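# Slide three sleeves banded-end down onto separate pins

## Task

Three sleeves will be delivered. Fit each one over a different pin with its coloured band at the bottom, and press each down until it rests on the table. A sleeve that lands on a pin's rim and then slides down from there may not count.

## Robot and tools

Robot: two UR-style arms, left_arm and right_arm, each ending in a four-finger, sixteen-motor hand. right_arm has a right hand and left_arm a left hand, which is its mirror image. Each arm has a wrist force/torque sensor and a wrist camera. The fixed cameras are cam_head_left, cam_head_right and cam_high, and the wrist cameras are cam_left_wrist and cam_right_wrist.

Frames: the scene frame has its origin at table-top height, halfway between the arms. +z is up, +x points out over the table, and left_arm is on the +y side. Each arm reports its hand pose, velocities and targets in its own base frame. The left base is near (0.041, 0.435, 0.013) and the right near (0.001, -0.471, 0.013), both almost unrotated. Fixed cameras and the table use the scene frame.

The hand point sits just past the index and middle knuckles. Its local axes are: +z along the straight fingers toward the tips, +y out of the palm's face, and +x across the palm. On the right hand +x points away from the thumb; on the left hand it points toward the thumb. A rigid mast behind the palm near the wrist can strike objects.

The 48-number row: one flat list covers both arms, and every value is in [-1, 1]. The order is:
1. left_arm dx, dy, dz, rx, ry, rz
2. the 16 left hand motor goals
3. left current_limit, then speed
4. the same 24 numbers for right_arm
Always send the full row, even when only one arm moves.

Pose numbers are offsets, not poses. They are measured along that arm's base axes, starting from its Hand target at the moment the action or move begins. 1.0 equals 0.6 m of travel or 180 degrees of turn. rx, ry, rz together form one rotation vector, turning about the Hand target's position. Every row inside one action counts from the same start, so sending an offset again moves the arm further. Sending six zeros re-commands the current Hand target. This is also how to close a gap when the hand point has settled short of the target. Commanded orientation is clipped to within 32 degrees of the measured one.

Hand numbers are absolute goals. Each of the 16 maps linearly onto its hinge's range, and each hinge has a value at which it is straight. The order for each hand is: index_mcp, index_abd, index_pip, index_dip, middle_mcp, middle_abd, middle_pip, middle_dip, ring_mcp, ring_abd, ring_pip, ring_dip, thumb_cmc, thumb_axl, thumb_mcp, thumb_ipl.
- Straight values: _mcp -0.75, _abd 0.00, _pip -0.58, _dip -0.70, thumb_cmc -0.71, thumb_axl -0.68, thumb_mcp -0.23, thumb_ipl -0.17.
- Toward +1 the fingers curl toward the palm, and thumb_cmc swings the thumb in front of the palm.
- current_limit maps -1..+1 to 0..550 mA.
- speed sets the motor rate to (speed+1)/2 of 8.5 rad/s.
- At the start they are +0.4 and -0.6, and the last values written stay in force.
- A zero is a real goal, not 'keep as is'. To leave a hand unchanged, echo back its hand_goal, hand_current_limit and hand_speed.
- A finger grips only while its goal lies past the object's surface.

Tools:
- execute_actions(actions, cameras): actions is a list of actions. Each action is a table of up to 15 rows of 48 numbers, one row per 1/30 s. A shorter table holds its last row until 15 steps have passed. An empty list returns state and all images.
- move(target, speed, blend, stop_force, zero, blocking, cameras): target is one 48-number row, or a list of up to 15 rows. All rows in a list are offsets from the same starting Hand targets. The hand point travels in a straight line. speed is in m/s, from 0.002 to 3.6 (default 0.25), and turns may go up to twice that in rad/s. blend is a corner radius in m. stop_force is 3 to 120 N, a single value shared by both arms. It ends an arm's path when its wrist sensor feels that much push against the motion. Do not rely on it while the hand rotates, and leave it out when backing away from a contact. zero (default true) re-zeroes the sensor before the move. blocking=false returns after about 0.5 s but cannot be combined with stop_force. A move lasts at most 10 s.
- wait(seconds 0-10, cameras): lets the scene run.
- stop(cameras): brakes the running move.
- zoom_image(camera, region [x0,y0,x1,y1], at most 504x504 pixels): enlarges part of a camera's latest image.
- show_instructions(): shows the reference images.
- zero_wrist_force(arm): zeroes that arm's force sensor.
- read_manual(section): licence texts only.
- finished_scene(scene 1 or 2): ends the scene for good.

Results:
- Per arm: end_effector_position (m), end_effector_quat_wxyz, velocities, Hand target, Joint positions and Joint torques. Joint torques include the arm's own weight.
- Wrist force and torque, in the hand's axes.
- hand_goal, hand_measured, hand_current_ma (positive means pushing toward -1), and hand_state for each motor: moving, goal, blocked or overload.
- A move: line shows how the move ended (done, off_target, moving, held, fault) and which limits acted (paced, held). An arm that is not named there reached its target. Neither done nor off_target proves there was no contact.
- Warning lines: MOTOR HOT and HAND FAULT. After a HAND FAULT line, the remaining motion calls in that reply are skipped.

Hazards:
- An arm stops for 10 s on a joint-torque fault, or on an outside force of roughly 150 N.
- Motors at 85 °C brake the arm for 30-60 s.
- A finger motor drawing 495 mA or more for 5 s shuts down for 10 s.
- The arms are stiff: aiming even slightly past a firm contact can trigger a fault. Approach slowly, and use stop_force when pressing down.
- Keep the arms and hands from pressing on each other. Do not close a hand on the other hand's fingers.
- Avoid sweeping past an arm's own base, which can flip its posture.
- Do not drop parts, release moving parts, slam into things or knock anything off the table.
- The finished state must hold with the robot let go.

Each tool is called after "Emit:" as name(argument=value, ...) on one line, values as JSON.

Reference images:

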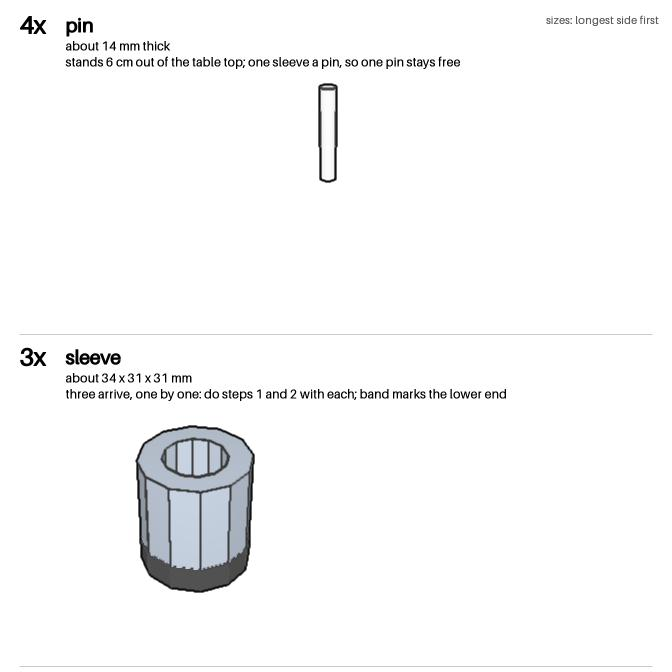

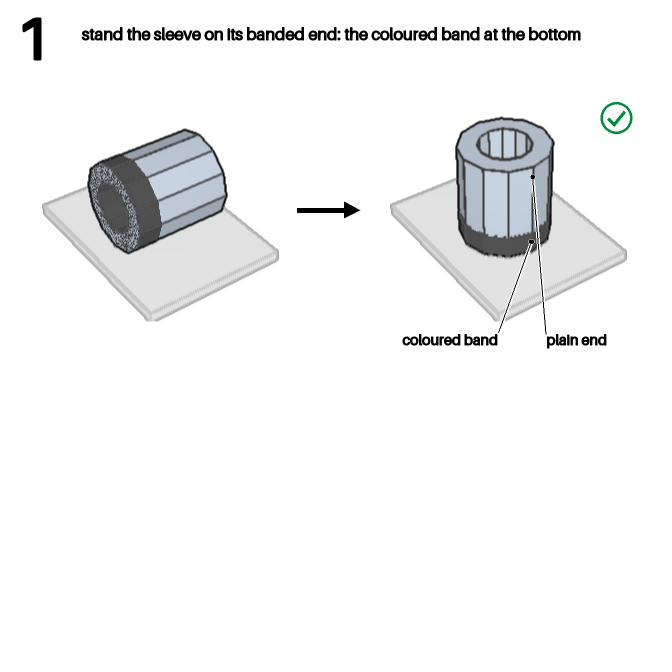

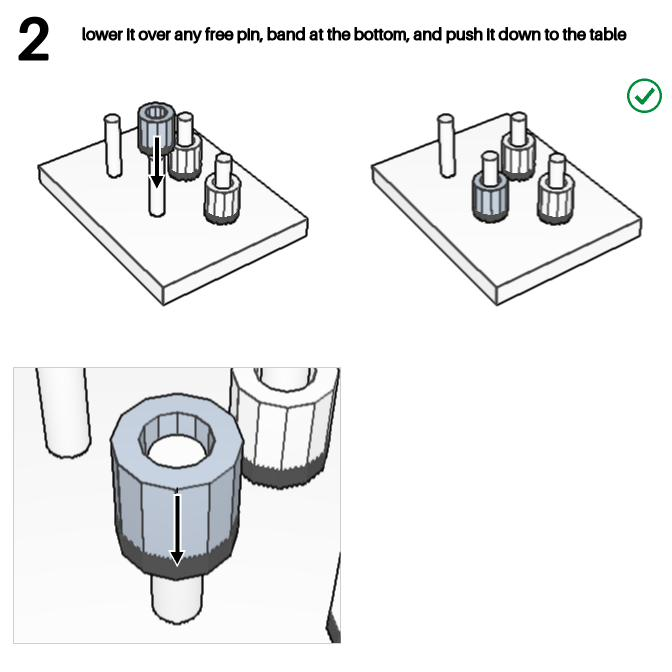

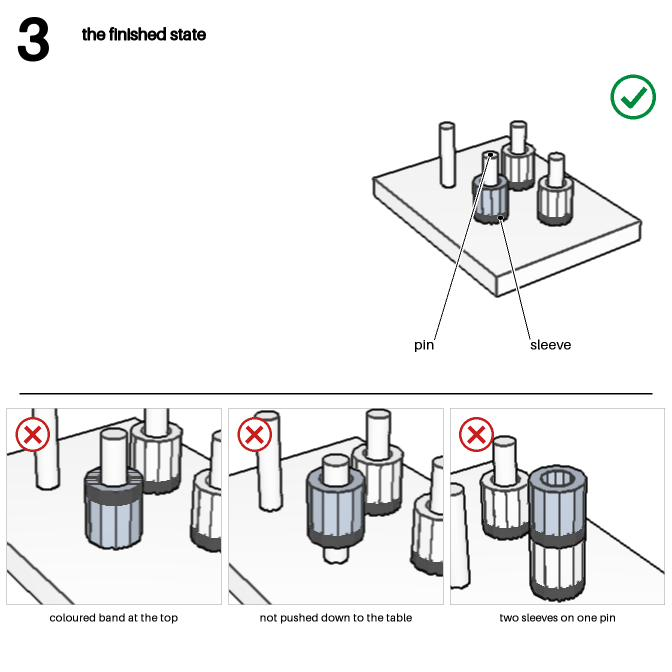

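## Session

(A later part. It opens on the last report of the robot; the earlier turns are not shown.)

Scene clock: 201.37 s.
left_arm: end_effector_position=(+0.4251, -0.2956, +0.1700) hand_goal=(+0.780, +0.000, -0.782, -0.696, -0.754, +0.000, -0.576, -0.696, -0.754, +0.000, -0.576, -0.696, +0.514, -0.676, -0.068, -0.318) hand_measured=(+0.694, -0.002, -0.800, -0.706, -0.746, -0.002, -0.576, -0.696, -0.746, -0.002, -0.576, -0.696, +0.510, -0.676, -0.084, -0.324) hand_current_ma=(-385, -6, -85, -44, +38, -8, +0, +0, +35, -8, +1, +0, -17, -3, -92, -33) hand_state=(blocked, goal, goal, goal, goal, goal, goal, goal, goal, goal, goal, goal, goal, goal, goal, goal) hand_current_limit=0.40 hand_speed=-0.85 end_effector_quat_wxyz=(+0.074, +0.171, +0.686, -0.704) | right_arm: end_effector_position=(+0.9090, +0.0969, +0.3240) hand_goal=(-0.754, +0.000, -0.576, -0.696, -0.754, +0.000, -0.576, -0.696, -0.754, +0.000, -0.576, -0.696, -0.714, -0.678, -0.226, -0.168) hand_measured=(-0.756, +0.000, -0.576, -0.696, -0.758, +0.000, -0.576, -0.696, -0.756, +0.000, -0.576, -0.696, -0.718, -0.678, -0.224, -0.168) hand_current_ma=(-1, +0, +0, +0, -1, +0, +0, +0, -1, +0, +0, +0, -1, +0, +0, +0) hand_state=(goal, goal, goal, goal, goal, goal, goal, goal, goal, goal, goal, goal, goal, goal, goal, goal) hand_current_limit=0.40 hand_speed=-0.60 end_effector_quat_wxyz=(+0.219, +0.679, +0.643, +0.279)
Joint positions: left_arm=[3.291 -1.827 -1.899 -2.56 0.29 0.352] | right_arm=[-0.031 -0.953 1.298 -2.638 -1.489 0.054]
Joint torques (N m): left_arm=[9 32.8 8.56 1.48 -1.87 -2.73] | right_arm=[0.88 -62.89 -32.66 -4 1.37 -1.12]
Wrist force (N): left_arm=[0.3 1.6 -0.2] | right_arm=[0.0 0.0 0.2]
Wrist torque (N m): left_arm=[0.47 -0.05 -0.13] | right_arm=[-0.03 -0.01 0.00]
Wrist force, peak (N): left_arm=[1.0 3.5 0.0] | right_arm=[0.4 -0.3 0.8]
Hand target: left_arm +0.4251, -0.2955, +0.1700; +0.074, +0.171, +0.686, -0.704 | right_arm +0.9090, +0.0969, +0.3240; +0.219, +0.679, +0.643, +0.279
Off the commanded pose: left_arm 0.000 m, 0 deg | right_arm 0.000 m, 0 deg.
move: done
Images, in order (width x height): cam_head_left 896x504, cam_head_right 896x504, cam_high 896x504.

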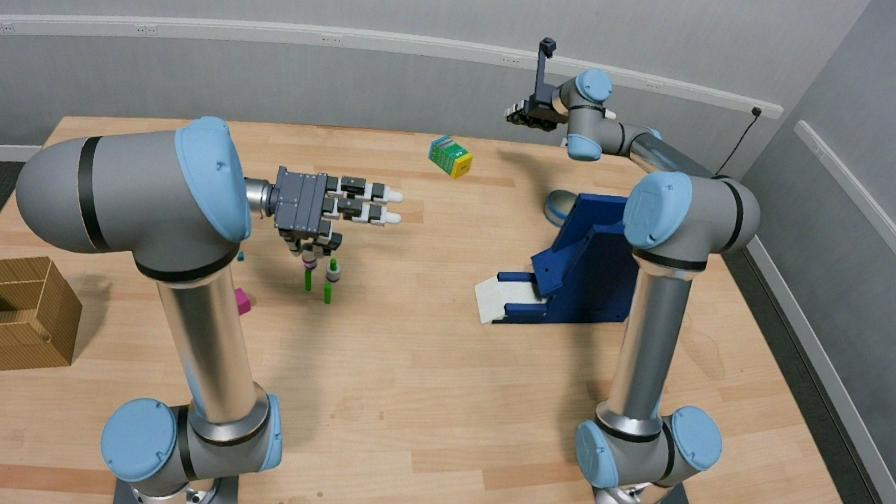

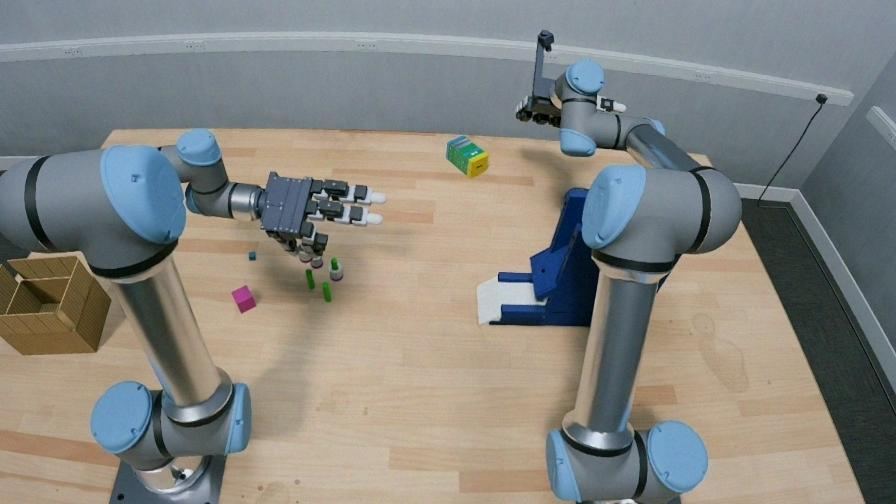

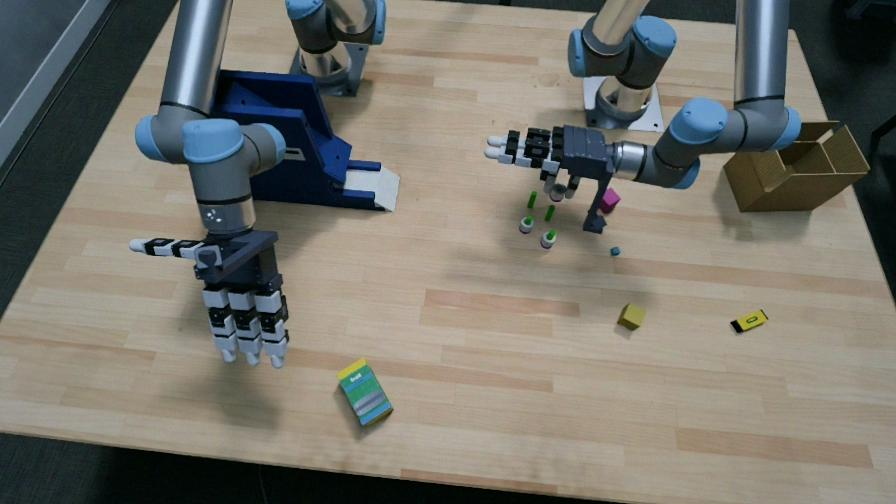

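Emit:
move(target=[-0.0029,0.0046,-0.0533,0,0,0, 0.781,0,-0.781,-0.6957,-0.754,0,-0.576,-0.696,-0.754,0,-0.576,-0.696,0.5143,-0.6766,-0.0674,-0.3189,0.4,-0.85, 0,0,0,0,0,0,-0.754,0,-0.576,-0.696,-0.754,0,-0.576,-0.696,-0.754,0,-0.576,-0.696,-0.714,-0.678,-0.226,-0.168,0.4,-0.6], speed=0.1, cameras=["cam_head_left","cam_head_right","cam_high"])

Emit:
zoom_image(camera="cam_head_left", region=[290, 245, 322, 285])

Emit:
zoom_image(camera="cam_head_right", region=[290, 245, 322, 285])

Emit:
zoom_image(camera="cam_high", region=[535, 185, 567, 225])

Scene clock: 204.53 s.
left_arm: end_effector_position=(+0.4234, -0.2928, +0.1381) hand_goal=(+0.780, +0.000, -0.782, -0.696, -0.754, +0.000, -0.576, -0.696, -0.754, +0.000, -0.576, -0.696, +0.514, -0.676, -0.068, -0.318) hand_measured=(+0.694, -0.002, -0.800, -0.706, -0.746, -0.002, -0.576, -0.696, -0.746, -0.002, -0.576, -0.696, +0.510, -0.676, -0.084, -0.324) hand_current_ma=(-385, -6, -85, -44, +38, -8, +0, +0, +35, -8, +1, +0, -17, -3, -92, -33) hand_state=(blocked, goal, goal, goal, goal, goal, goal, goal, goal, goal, goal, goal, goal, goal, goal, goal) hand_current_limit=0.40 hand_speed=-0.85 end_effector_quat_wxyz=(+0.074, +0.171, +0.686, -0.704) | right_arm: end_effector_position=(+0.9090, +0.0969, +0.3240) hand_goal=(-0.754, +0.000, -0.576, -0.696, -0.754, +0.000, -0.576, -0.696, -0.754, +0.000, -0.576, -0.696, -0.714, -0.678, -0.226, -0.168) hand_measured=(-0.756, +0.000, -0.576, -0.696, -0.758, +0.000, -0.576, -0.696, -0.756, +0.000, -0.576, -0.696, -0.718, -0.678, -0.224, -0.168) hand_current_ma=(-1, +0, +0, +0, -1, +0, +0, +0, -1, +0, +0, +0, -1, +0, +0, +0) hand_state=(goal, goal, goal, goal, goal, goal, goal, goal, goal, goal, goal, goal, goal, goal, goal, goal) hand_current_limit=0.40 hand_speed=-0.60 end_effector_quat_wxyz=(+0.219, +0.679, +0.643, +0.279)
Joint positions: left_arm=[3.298 -1.869 -1.942 -2.474 0.297 0.352] | right_arm=[-0.031 -0.953 1.298 -2.638 -1.489 0.054]
Joint torques (N m): left_arm=[9.01 19.94 7.38 1.36 1.64 -2.62] | right_arm=[1.12 -62.79 -32.9 -4 1.48 -1.01]
Wrist force (N): left_arm=[0.3 1.8 -0.2] | right_arm=[0.3 -0.2 0.4]
Wrist torque (N m): left_arm=[0.50 -0.06 -0.15] | right_arm=[-0.06 -0.05 0.02]
Wrist force, peak (N): left_arm=[0.5 2.5 0.0] | right_arm=[0.5 -0.3 0.8]
Hand target: left_arm +0.4234, -0.2928, +0.1380; +0.074, +0.171, +0.686, -0.704 | right_arm +0.9090, +0.0969, +0.3240; +0.219, +0.679, +0.643, +0.279
Off the commanded pose: left_arm 0.000 m, 0 deg | right_arm 0.000 m, 0 deg.
move: done
Images, in order (width x height): cam_head_left 896x504, cam_head_right 896x504, cam_high 896x504.

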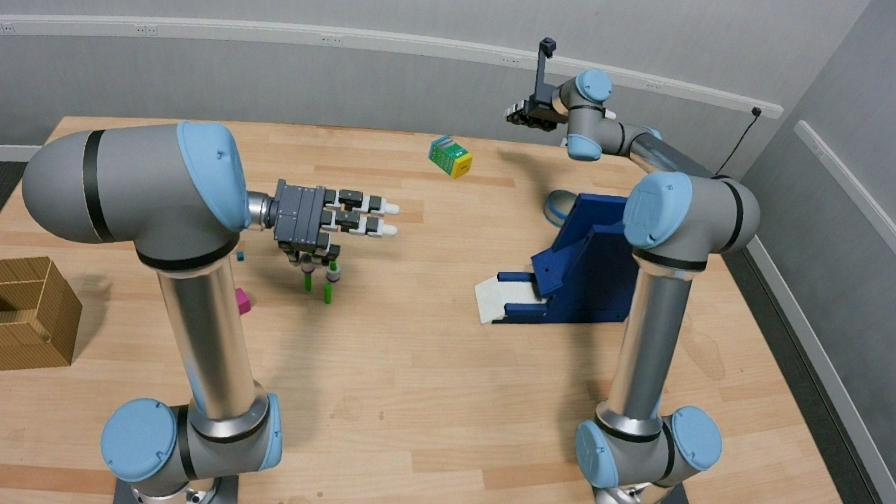

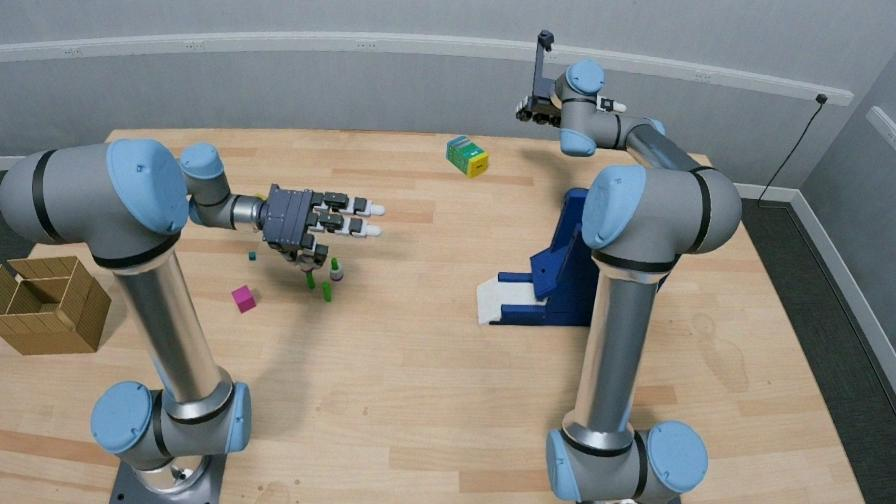

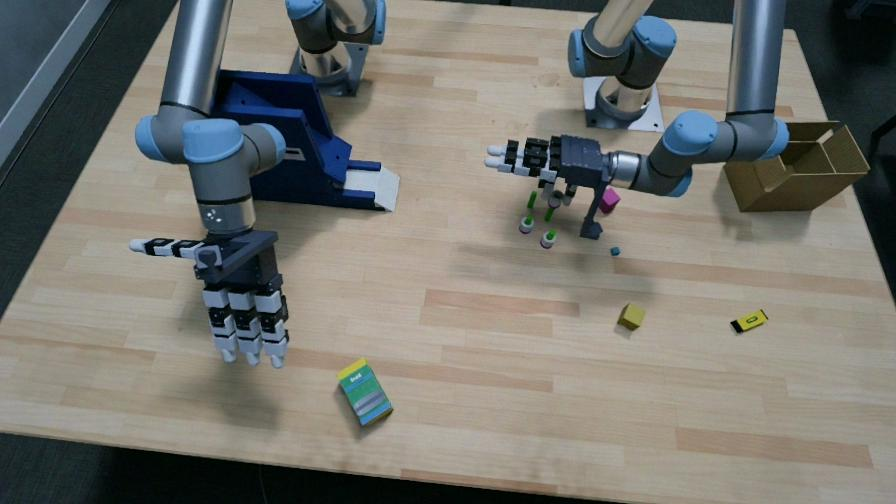

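Scaled by 12.600 from the camera's 896x504 image, which has a finer 1280x720 frame.

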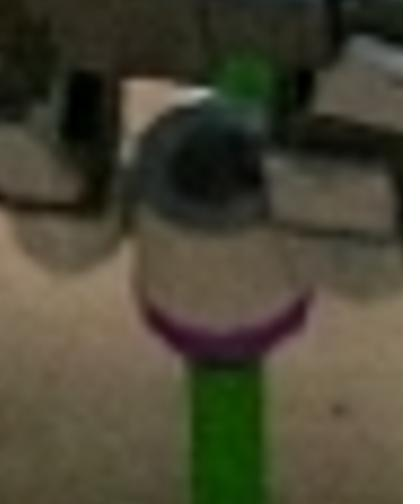

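Scaled by 12.600 from the camera's 896x504 image, which has a finer 1280x720 frame.

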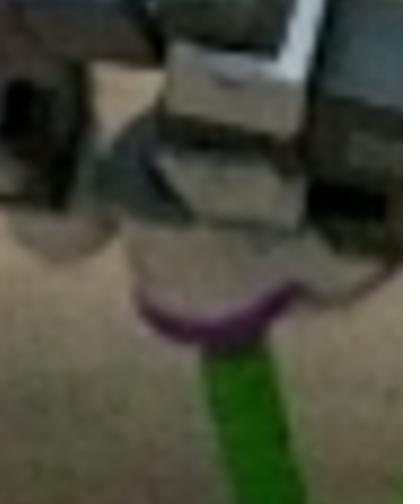

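Scaled by 12.600 from the camera's 896x504 image, which has a finer 1280x720 frame.

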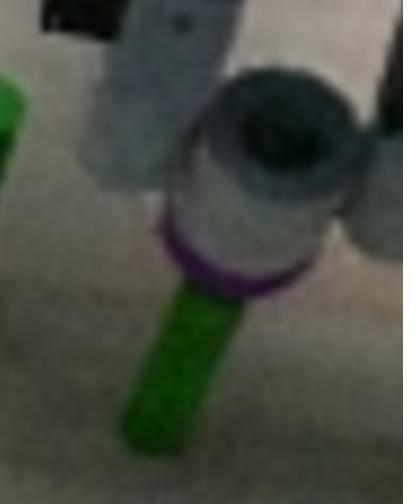

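Emit:
move(target=[-0.001,0,-0.0383,0,0,0, 0.781,0,-0.781,-0.6957,-0.754,0,-0.576,-0.696,-0.754,0,-0.576,-0.696,0.5143,-0.6766,-0.0674,-0.3189,0.4,-0.85, 0,0,0,0,0,0,-0.754,0,-0.576,-0.696,-0.754,0,-0.576,-0.696,-0.754,0,-0.576,-0.696,-0.714,-0.678,-0.226,-0.168,0.4,-0.6], speed=0.03, stop_force=3, cameras=["cam_head_left","cam_head_right","cam_high"])

Emit:
zoom_image(camera="cam_head_left", region=[290, 245, 322, 285])

Emit:
zoom_image(camera="cam_high", region=[535, 185, 567, 225])

Scene clock: 206.90 s.
left_arm: end_effector_position=(+0.4228, -0.2928, +0.1151) hand_goal=(+0.780, +0.000, -0.782, -0.696, -0.754, +0.000, -0.576, -0.696, -0.754, +0.000, -0.576, -0.696, +0.514, -0.676, -0.068, -0.318) hand_measured=(+0.694, -0.002, -0.800, -0.706, -0.746, -0.002, -0.576, -0.696, -0.746, -0.002, -0.576, -0.696, +0.510, -0.676, -0.084, -0.324) hand_current_ma=(-385, -6, -85, -44, +38, -8, +0, +0, +35, -8, +1, +0, -17, -3, -92, -33) hand_state=(blocked, goal, goal, goal, goal, goal, goal, goal, goal, goal, goal, goal, goal, goal, goal, goal) hand_current_limit=0.40 hand_speed=-0.85 end_effector_quat_wxyz=(+0.074, +0.171, +0.686, -0.704) | right_arm: end_effector_position=(+0.9090, +0.0969, +0.3240) hand_goal=(-0.754, +0.000, -0.576, -0.696, -0.754, +0.000, -0.576, -0.696, -0.754, +0.000, -0.576, -0.696, -0.714, -0.678, -0.226, -0.168) hand_measured=(-0.756, +0.000, -0.576, -0.696, -0.758, +0.000, -0.576, -0.696, -0.756, +0.000, -0.576, -0.696, -0.718, -0.678, -0.224, -0.168) hand_current_ma=(-1, +0, +0, +0, -1, +0, +0, +0, -1, +0, +0, +0, -1, +0, +0, +0) hand_state=(goal, goal, goal, goal, goal, goal, goal, goal, goal, goal, goal, goal, goal, goal, goal, goal) hand_current_limit=0.40 hand_speed=-0.60 end_effector_quat_wxyz=(+0.219, +0.679, +0.643, +0.279)
Joint positions: left_arm=[3.298 -1.906 -1.966 -2.414 0.297 0.352] | right_arm=[-0.031 -0.953 1.298 -2.638 -1.489 0.054]
Joint torques (N m): left_arm=[2.37 19.86 7.33 1.53 -0.24 -2.57] | right_arm=[0.16 -62.71 -32.76 -4.05 1.46 -1.09]
Wrist force (N): left_arm=[0.1 2.0 -0.1] | right_arm=[0.3 0.0 0.2]
Wrist torque (N m): left_arm=[0.50 -0.04 -0.17] | right_arm=[-0.02 -0.05 0.03]
Wrist force, peak (N): left_arm=[0.0 2.3 -0.2] | right_arm=[0.4 -0.2 0.7]
Hand target: left_arm +0.4228, -0.2928, +0.1151; +0.074, +0.171, +0.686, -0.704 | right_arm +0.9090, +0.0969, +0.3240; +0.219, +0.679, +0.643, +0.279
Off the commanded pose: left_arm 0.000 m, 0 deg | right_arm 0.000 m, 0 deg.
move: done
Images, in order (width x height): cam_head_left 896x504, cam_head_right 896x504, cam_high 896x504.

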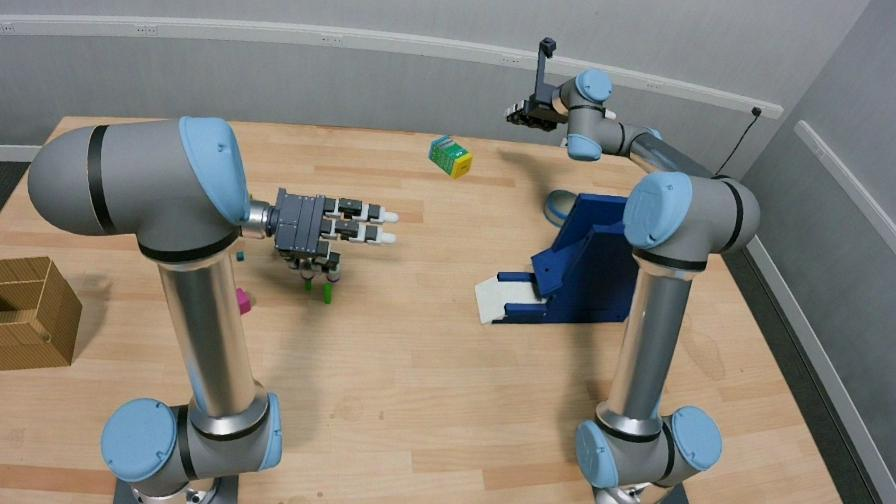

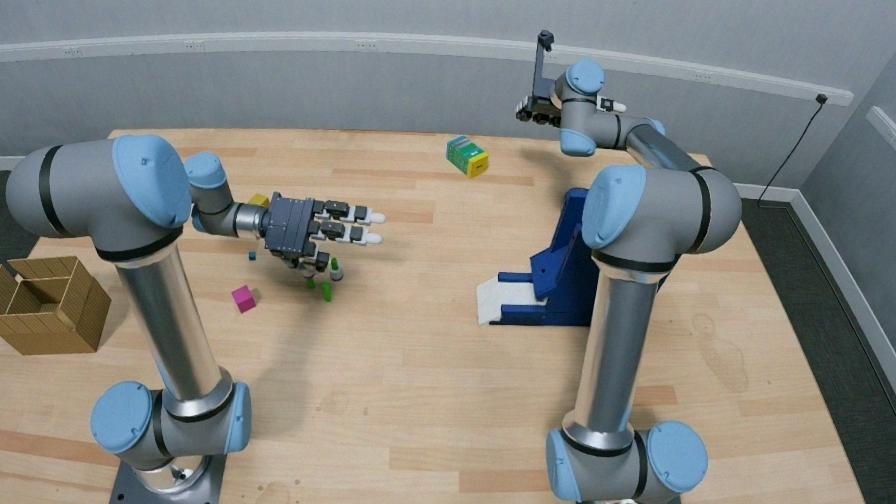

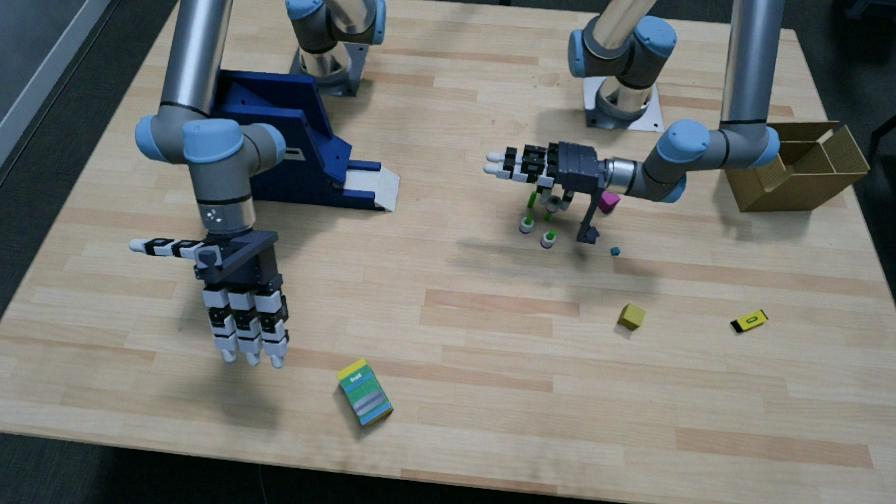

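Scaled by 12.600 from the camera's 896x504 image, which has a finer 1280x720 frame.

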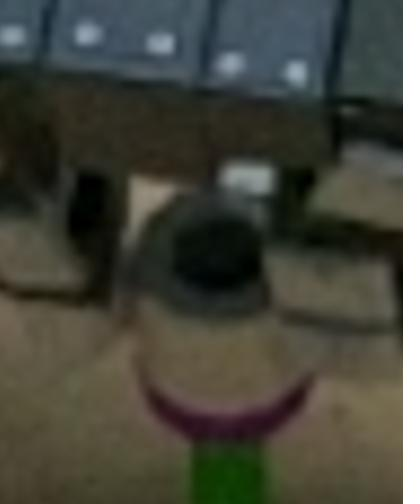

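Scaled by 12.600 from the camera's 896x504 image, which has a finer 1280x720 frame.

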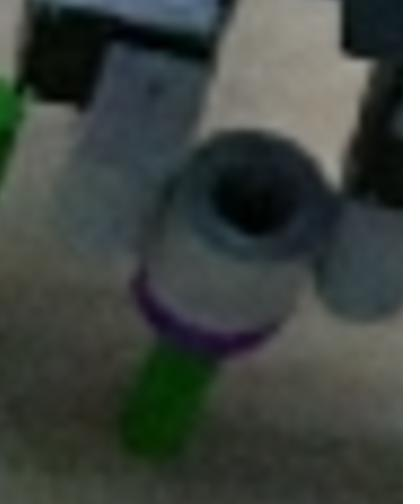

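Emit:
move(target=[0,0,-0.0917,0,0,0, 0.781,0,-0.781,-0.6957,-0.754,0,-0.576,-0.696,-0.754,0,-0.576,-0.696,0.5143,-0.6766,-0.0674,-0.3189,0.4,-0.85, 0,0,0,0,0,0,-0.754,0,-0.576,-0.696,-0.754,0,-0.576,-0.696,-0.754,0,-0.576,-0.696,-0.714,-0.678,-0.226,-0.168,0.4,-0.6], speed=0.035, stop_force=4)

Emit:
move(target=[0,0,-0.0117,0,0,0, 0.781,0,-0.781,-0.6957,-0.754,0,-0.576,-0.696,-0.754,0,-0.576,-0.696,0.5143,-0.6766,-0.0674,-0.3189,0.4,-0.85, 0,0,0,0,0,0,-0.754,0,-0.576,-0.696,-0.754,0,-0.576,-0.696,-0.754,0,-0.576,-0.696,-0.714,-0.678,-0.226,-0.168,0.4,-0.6], speed=0.012, stop_force=5, cameras=["cam_head_left","cam_head_right","cam_high"])

Emit:
zoom_image(camera="cam_high", region=[505, 180, 585, 250])

Emit:
zoom_image(camera="cam_head_left", region=[280, 240, 360, 310])

Emit:
zoom_image(camera="cam_head_right", region=[280, 240, 360, 310])

Scene clock: 209.57 s.
left_arm: end_effector_position=(+0.4227, -0.2928, +0.0780) hand_goal=(+0.780, +0.000, -0.782, -0.696, -0.754, +0.000, -0.576, -0.696, -0.754, +0.000, -0.576, -0.696, +0.514, -0.676, -0.068, -0.318) hand_measured=(+0.710, +0.000, -0.826, -0.704, -0.746, -0.002, -0.576, -0.696, -0.746, -0.002, -0.576, -0.696, +0.512, -0.676, -0.084, -0.324) hand_current_ma=(-356, +1, -209, -40, +39, -8, +0, +0, +36, -8, +1, +0, -6, -3, -101, -38) hand_state=(blocked, goal, blocked, goal, goal, goal, goal, goal, goal, goal, goal, goal, goal, goal, goal, goal) hand_current_limit=0.40 hand_speed=-0.85 end_effector_quat_wxyz=(+0.074, +0.171, +0.686, -0.704) | right_arm: end_effector_position=(+0.9090, +0.0969, +0.3240) hand_goal=(-0.754, +0.000, -0.576, -0.696, -0.754, +0.000, -0.576, -0.696, -0.754, +0.000, -0.576, -0.696, -0.714, -0.678, -0.226, -0.168) hand_measured=(-0.756, +0.000, -0.576, -0.696, -0.758, +0.000, -0.576, -0.696, -0.756, +0.000, -0.576, -0.696, -0.718, -0.678, -0.224, -0.168) hand_current_ma=(-1, +0, +0, +0, -1, +0, +0, +0, -1, +0, +0, +0, -1, +0, +0, +0) hand_state=(goal, goal, goal, goal, goal, goal, goal, goal, goal, goal, goal, goal, goal, goal, goal, goal) hand_current_limit=0.40 hand_speed=-0.60 end_effector_quat_wxyz=(+0.219, +0.679, +0.643, +0.279)
Joint positions: left_arm=[3.298 -1.973 -1.995 -2.318 0.297 0.352] | right_arm=[-0.031 -0.953 1.298 -2.638 -1.489 0.054]
Joint torques (N m): left_arm=[6.9 35.42 19.68 -2.67 -1.65 0.7] | right_arm=[1.05 -63.13 -33.55 -4.14 1.4 -1.11]
Wrist force (N): left_arm=[-0.4 2.7 -0.4] | right_arm=[0.3 0.0 0.5]
Wrist torque (N m): left_arm=[0.61 0.04 -0.27] | right_arm=[-0.06 -0.05 0.02]
Wrist force, peak (N): left_arm=[-4.3 -15.5 -0.7] | right_arm=[0.5 0.0 0.6]
Hand target: left_arm +0.4227, -0.2928, +0.0780; +0.074, +0.171, +0.686, -0.704 (not the last commanded pose) | right_arm +0.9090, +0.0969, +0.3240; +0.219, +0.679, +0.643, +0.279
Off the commanded pose: left_arm 0.018 m, 0 deg | right_arm 0.000 m, 0 deg.
move: contact (left_arm)

Scene clock: 210.67 s.
left_arm: end_effector_position=(+0.4228, -0.2928, +0.0773) hand_goal=(+0.780, +0.000, -0.782, -0.696, -0.754, +0.000, -0.576, -0.696, -0.754, +0.000, -0.576, -0.696, +0.514, -0.676, -0.068, -0.318) hand_measured=(+0.712, +0.002, -0.830, -0.704, -0.746, -0.002, -0.576, -0.696, -0.746, -0.002, -0.576, -0.696, +0.512, -0.676, -0.084, -0.324) hand_current_ma=(-345, +4, -224, -40, +39, -8, +0, +0, +36, -8, +1, +0, -6, -3, -101, -38) hand_state=(blocked, goal, blocked, goal, goal, goal, goal, goal, goal, goal, goal, goal, goal, goal, goal, goal) hand_current_limit=0.40 hand_speed=-0.85 end_effector_quat_wxyz=(+0.074, +0.171, +0.686, -0.704) | right_arm: end_effector_position=(+0.9090, +0.0969, +0.3240) hand_goal=(-0.754, +0.000, -0.576, -0.696, -0.754, +0.000, -0.576, -0.696, -0.754, +0.000, -0.576, -0.696, -0.714, -0.678, -0.226, -0.168) hand_measured=(-0.756, +0.000, -0.576, -0.696, -0.758, +0.000, -0.576, -0.696, -0.756, +0.000, -0.576, -0.696, -0.718, -0.678, -0.224, -0.168) hand_current_ma=(-1, +0, +0, +0, -1, +0, +0, +0, -1, +0, +0, +0, -1, +0, +0, +0) hand_state=(goal, goal, goal, goal, goal, goal, goal, goal, goal, goal, goal, goal, goal, goal, goal, goal) hand_current_limit=0.40 hand_speed=-0.60 end_effector_quat_wxyz=(+0.219, +0.679, +0.643, +0.279)
Joint positions: left_arm=[3.298 -1.974 -1.996 -2.316 0.297 0.352] | right_arm=[-0.031 -0.953 1.298 -2.638 -1.489 0.054]
Joint torques (N m): left_arm=[7.03 34.58 18.78 -2.11 -1.45 1.71] | right_arm=[0.97 -63.09 -33.96 -4.05 1.51 -1.11]
Wrist force (N): left_arm=[-1.3 -1.3 -0.3] | right_arm=[0.1 0.0 0.4]
Wrist torque (N m): left_arm=[0.55 0.04 -0.38] | right_arm=[-0.04 -0.02 0.00]
Wrist force, peak (N): left_arm=[-3.0 -8.1 -1.1] | right_arm=[0.2 -0.2 0.7]
Hand target: left_arm +0.4228, -0.2928, +0.0773; +0.074, +0.171, +0.686, -0.704 (not the last commanded pose) | right_arm +0.9090, +0.0969, +0.3240; +0.219, +0.679, +0.643, +0.279
Off the commanded pose: left_arm 0.006 m, 0 deg | right_arm 0.000 m, 0 deg.
move: contact (left_arm)
Images, in order (width x height): cam_head_left 896x504, cam_head_right 896x504, cam_high 896x504.

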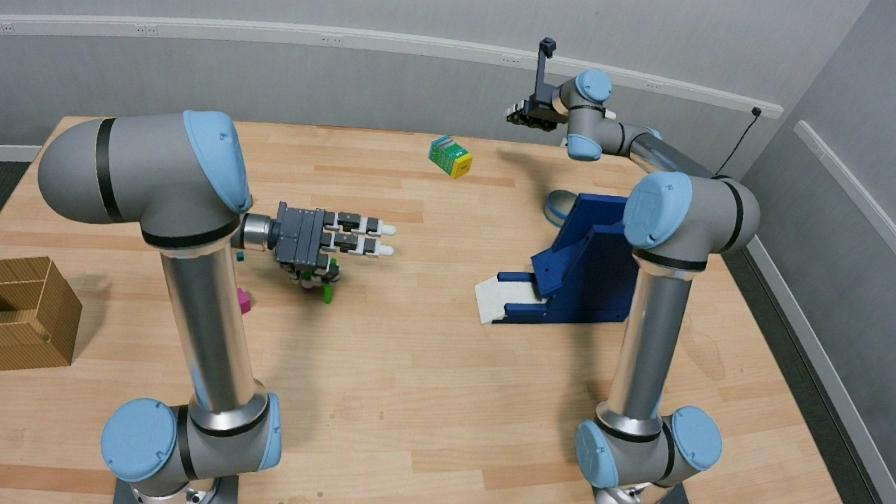

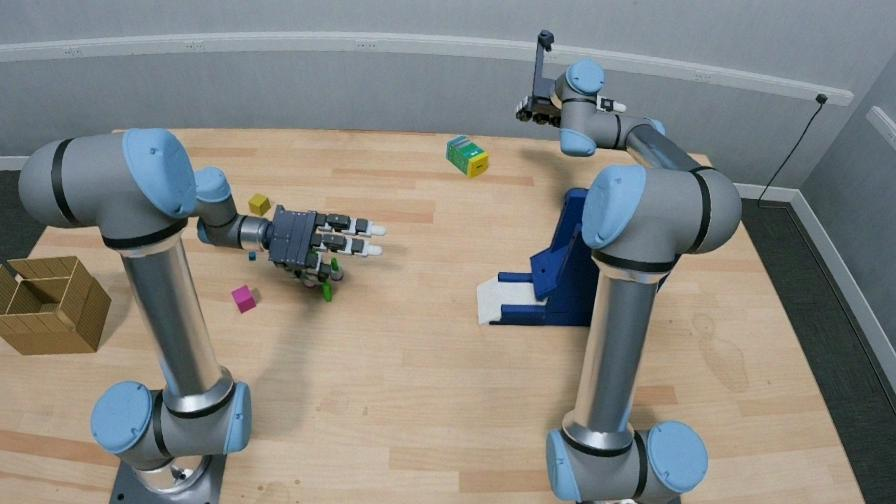

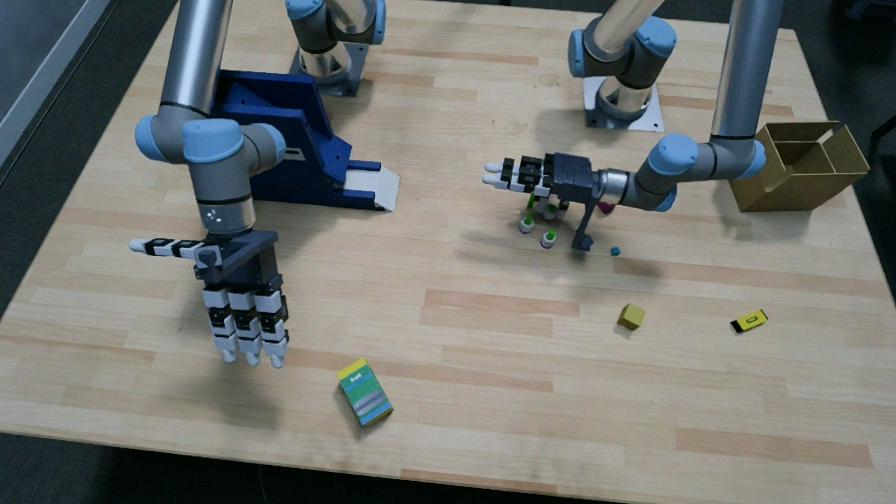

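Scaled by 6.300 from the camera's 896x504 image, which has a finer 1280x720 frame.

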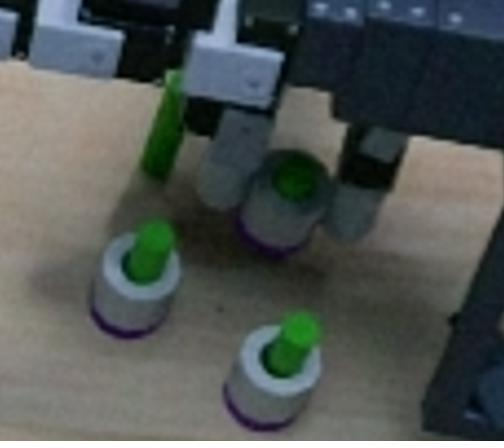

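Scaled by 6.300 from the camera's 896x504 image, which has a finer 1280x720 frame.

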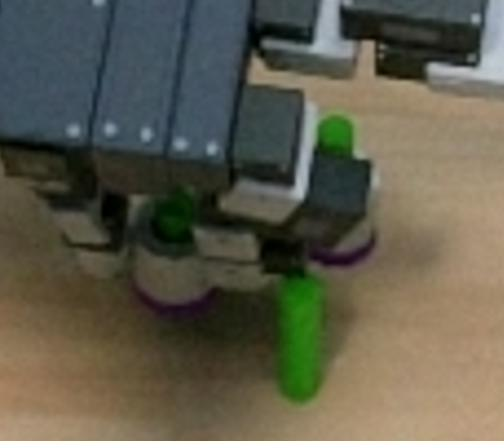

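Scaled by 6.300 from the camera's 896x504 image, which has a finer 1280x720 frame.

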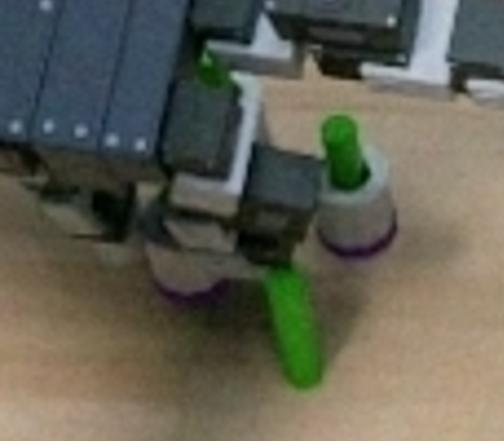

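Emit:
move(target=[[0,0,0.0212,0,0,0, 0.781,0,-0.781,-0.6957,-0.754,0,-0.576,-0.696,-0.754,0,-0.576,-0.696,0.5143,-0.6766,-0.0674,-0.3189,0.4,-0.85, 0,0,0,0,0,0,-0.754,0,-0.576,-0.696,-0.754,0,-0.576,-0.696,-0.754,0,-0.576,-0.696,-0.714,-0.678,-0.226,-0.168,0.4,-0.6],[0,0,0.1545,0,0,0, 0.781,0,-0.781,-0.6957,-0.754,0,-0.576,-0.696,-0.754,0,-0.576,-0.696,0.5143,-0.6766,-0.0674,-0.3189,0.4,-0.85, 0,0,0,0,0,0,-0.754,0,-0.576,-0.696,-0.754,0,-0.576,-0.696,-0.754,0,-0.576,-0.696,-0.714,-0.678,-0.226,-0.168,0.4,-0.6],[-0.0707,0.0392,0.1545,0,0,-0.2967, 0.781,0,-0.781,-0.6957,-0.754,0,-0.576,-0.696,-0.754,0,-0.576,-0.696,0.5143,-0.6766,-0.0674,-0.3189,0.4,-0.85, 0,0,0,0,0,0,-0.754,0,-0.576,-0.696,-0.754,0,-0.576,-0.696,-0.754,0,-0.576,-0.696,-0.714,-0.678,-0.226,-0.168,0.4,-0.6]], speed=[0.05,0.12,0.35], blend=[0.002,0.005,0], cameras=["cam_head_left","cam_head_right","cam_high"])

Emit:
zoom_image(camera="cam_head_left", region=[290, 235, 330, 285])

Emit:
zoom_image(camera="cam_head_right", region=[290, 235, 330, 285])

Emit:
zoom_image(camera="cam_high", region=[535, 175, 575, 225])

Scene clock: 216.33 s.
left_arm: end_effector_position=(+0.3804, -0.2693, +0.1700) hand_goal=(+0.780, +0.000, -0.782, -0.696, -0.754, +0.000, -0.576, -0.696, -0.754, +0.000, -0.576, -0.696, +0.514, -0.676, -0.068, -0.318) hand_measured=(+0.712, +0.000, -0.828, -0.706, -0.746, -0.002, -0.576, -0.696, -0.746, -0.002, -0.576, -0.696, +0.512, -0.676, -0.086, -0.324) hand_current_ma=(-345, -1, -218, -42, +39, -8, +0, +0, +36, -8, +1, +0, -6, -3, -104, -39) hand_state=(blocked, goal, blocked, goal, goal, goal, goal, goal, goal, goal, goal, goal, goal, goal, goal, goal) hand_current_limit=0.40 hand_speed=-0.85 end_effector_quat_wxyz=(+0.250, -0.461, -0.536, +0.662) | right_arm: end_effector_position=(+0.9090, +0.0969, +0.3240) hand_goal=(-0.754, +0.000, -0.576, -0.696, -0.754, +0.000, -0.576, -0.696, -0.754, +0.000, -0.576, -0.696, -0.714, -0.678, -0.226, -0.168) hand_measured=(-0.756, +0.000, -0.576, -0.696, -0.758, +0.000, -0.576, -0.696, -0.756, +0.000, -0.576, -0.696, -0.718, -0.678, -0.224, -0.168) hand_current_ma=(-1, +0, +0, +0, -1, +0, +0, +0, -1, +0, +0, +0, -1, +0, +0, +0) hand_state=(goal, goal, goal, goal, goal, goal, goal, goal, goal, goal, goal, goal, goal, goal, goal, goal) hand_current_limit=0.40 hand_speed=-0.60 end_effector_quat_wxyz=(+0.219, +0.679, +0.643, +0.279)
Joint positions: left_arm=[3.108 -2.135 -1.44 -2.71 1.039 0.35] | right_arm=[-0.031 -0.953 1.298 -2.638 -1.489 0.054]
Joint torques (N m): left_arm=[-8.6 31.79 22.39 -3.79 1.78 2.4] | right_arm=[0.48 -62.65 -33.63 -4.18 1.5 -1.33]
Wrist force (N): left_arm=[-0.1 2.7 -0.2] | right_arm=[0.2 0.0 0.7]
Wrist torque (N m): left_arm=[0.60 0.01 -0.33] | right_arm=[-0.06 -0.05 0.01]
Wrist force, peak (N): left_arm=[-0.1 3.2 -0.2] | right_arm=[0.4 0.1 1.0]
Hand target: left_arm +0.3804, -0.2693, +0.1700; +0.250, -0.461, -0.536, +0.662 | right_arm +0.9090, +0.0969, +0.3240; +0.219, +0.679, +0.643, +0.279
Off the commanded pose: left_arm 0.000 m, 0 deg | right_arm 0.000 m, 0 deg.
move: done
Images, in order (width x height): cam_head_left 896x504, cam_head_right 896x504, cam_high 896x504.

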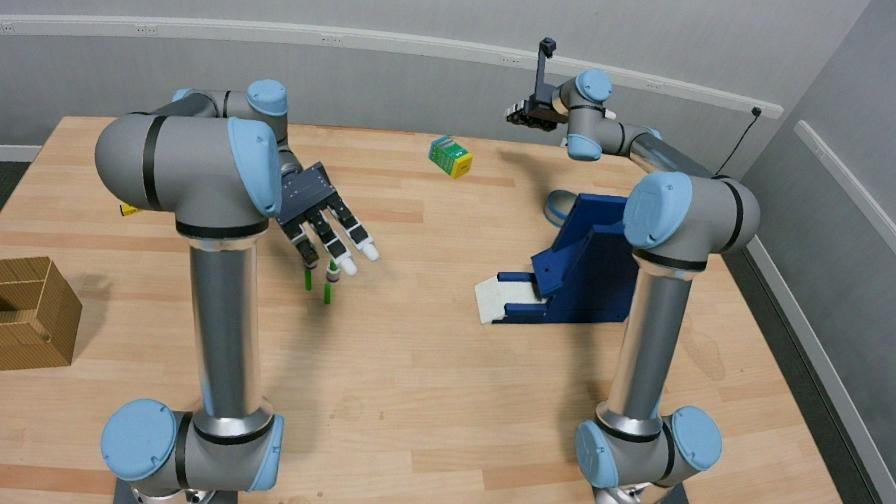

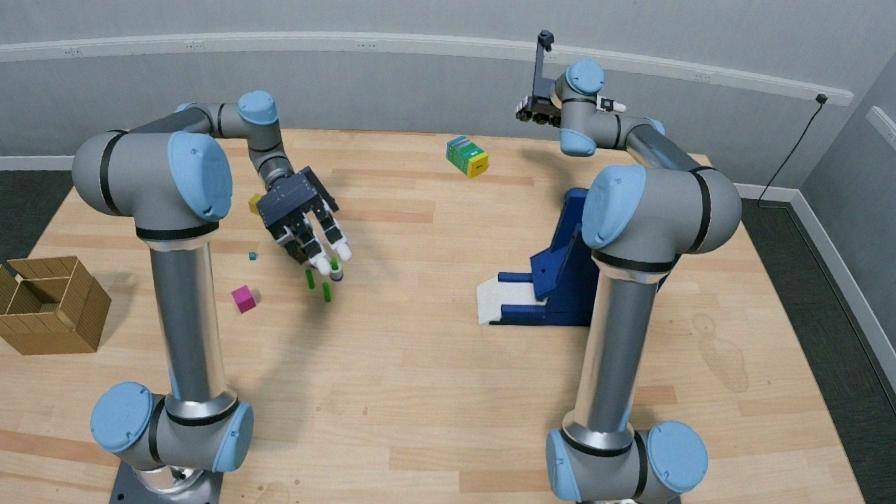

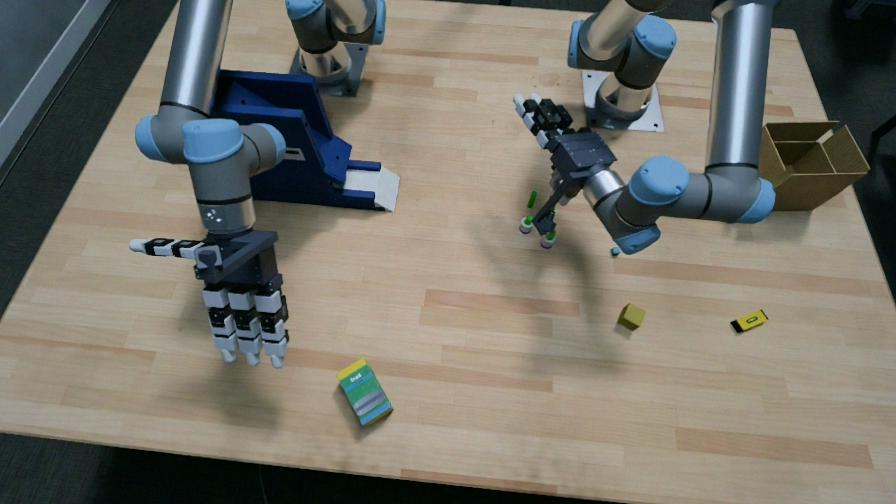

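Scaled by 10.080 from the camera's 896x504 image, which has a finer 1280x720 frame.

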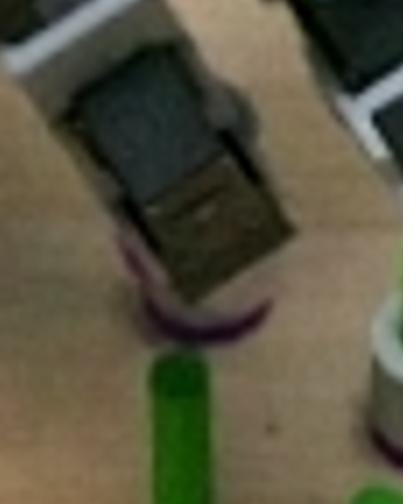

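Scaled by 10.080 from the camera's 896x504 image, which has a finer 1280x720 frame.

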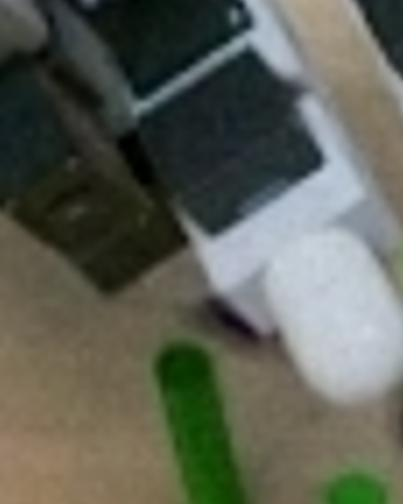

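Scaled by 10.080 from the camera's 896x504 image, which has a finer 1280x720 frame.

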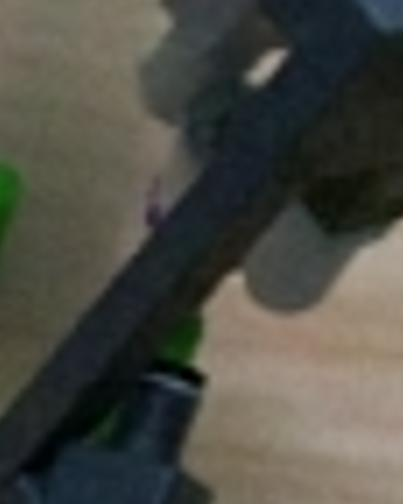

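Emit:
zoom_image(camera="cam_head_left", region=[295, 245, 320, 275])

Emit:
zoom_image(camera="cam_high", region=[540, 180, 570, 212])

Scaled by 16.800 from the camera's 896x504 image, which has a finer 1280x720 frame.

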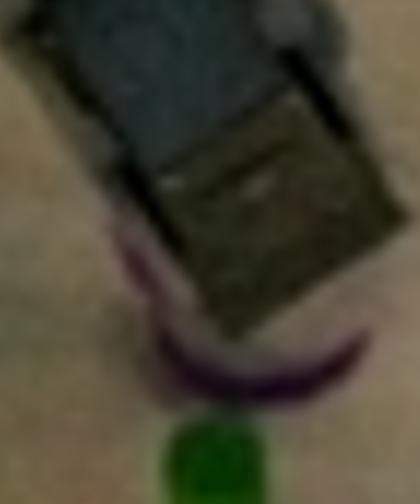

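Scaled by 15.750 from the camera's 896x504 image, which has a finer 1280x720 frame.

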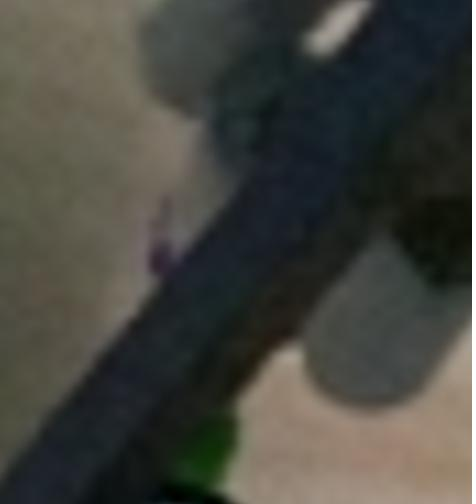

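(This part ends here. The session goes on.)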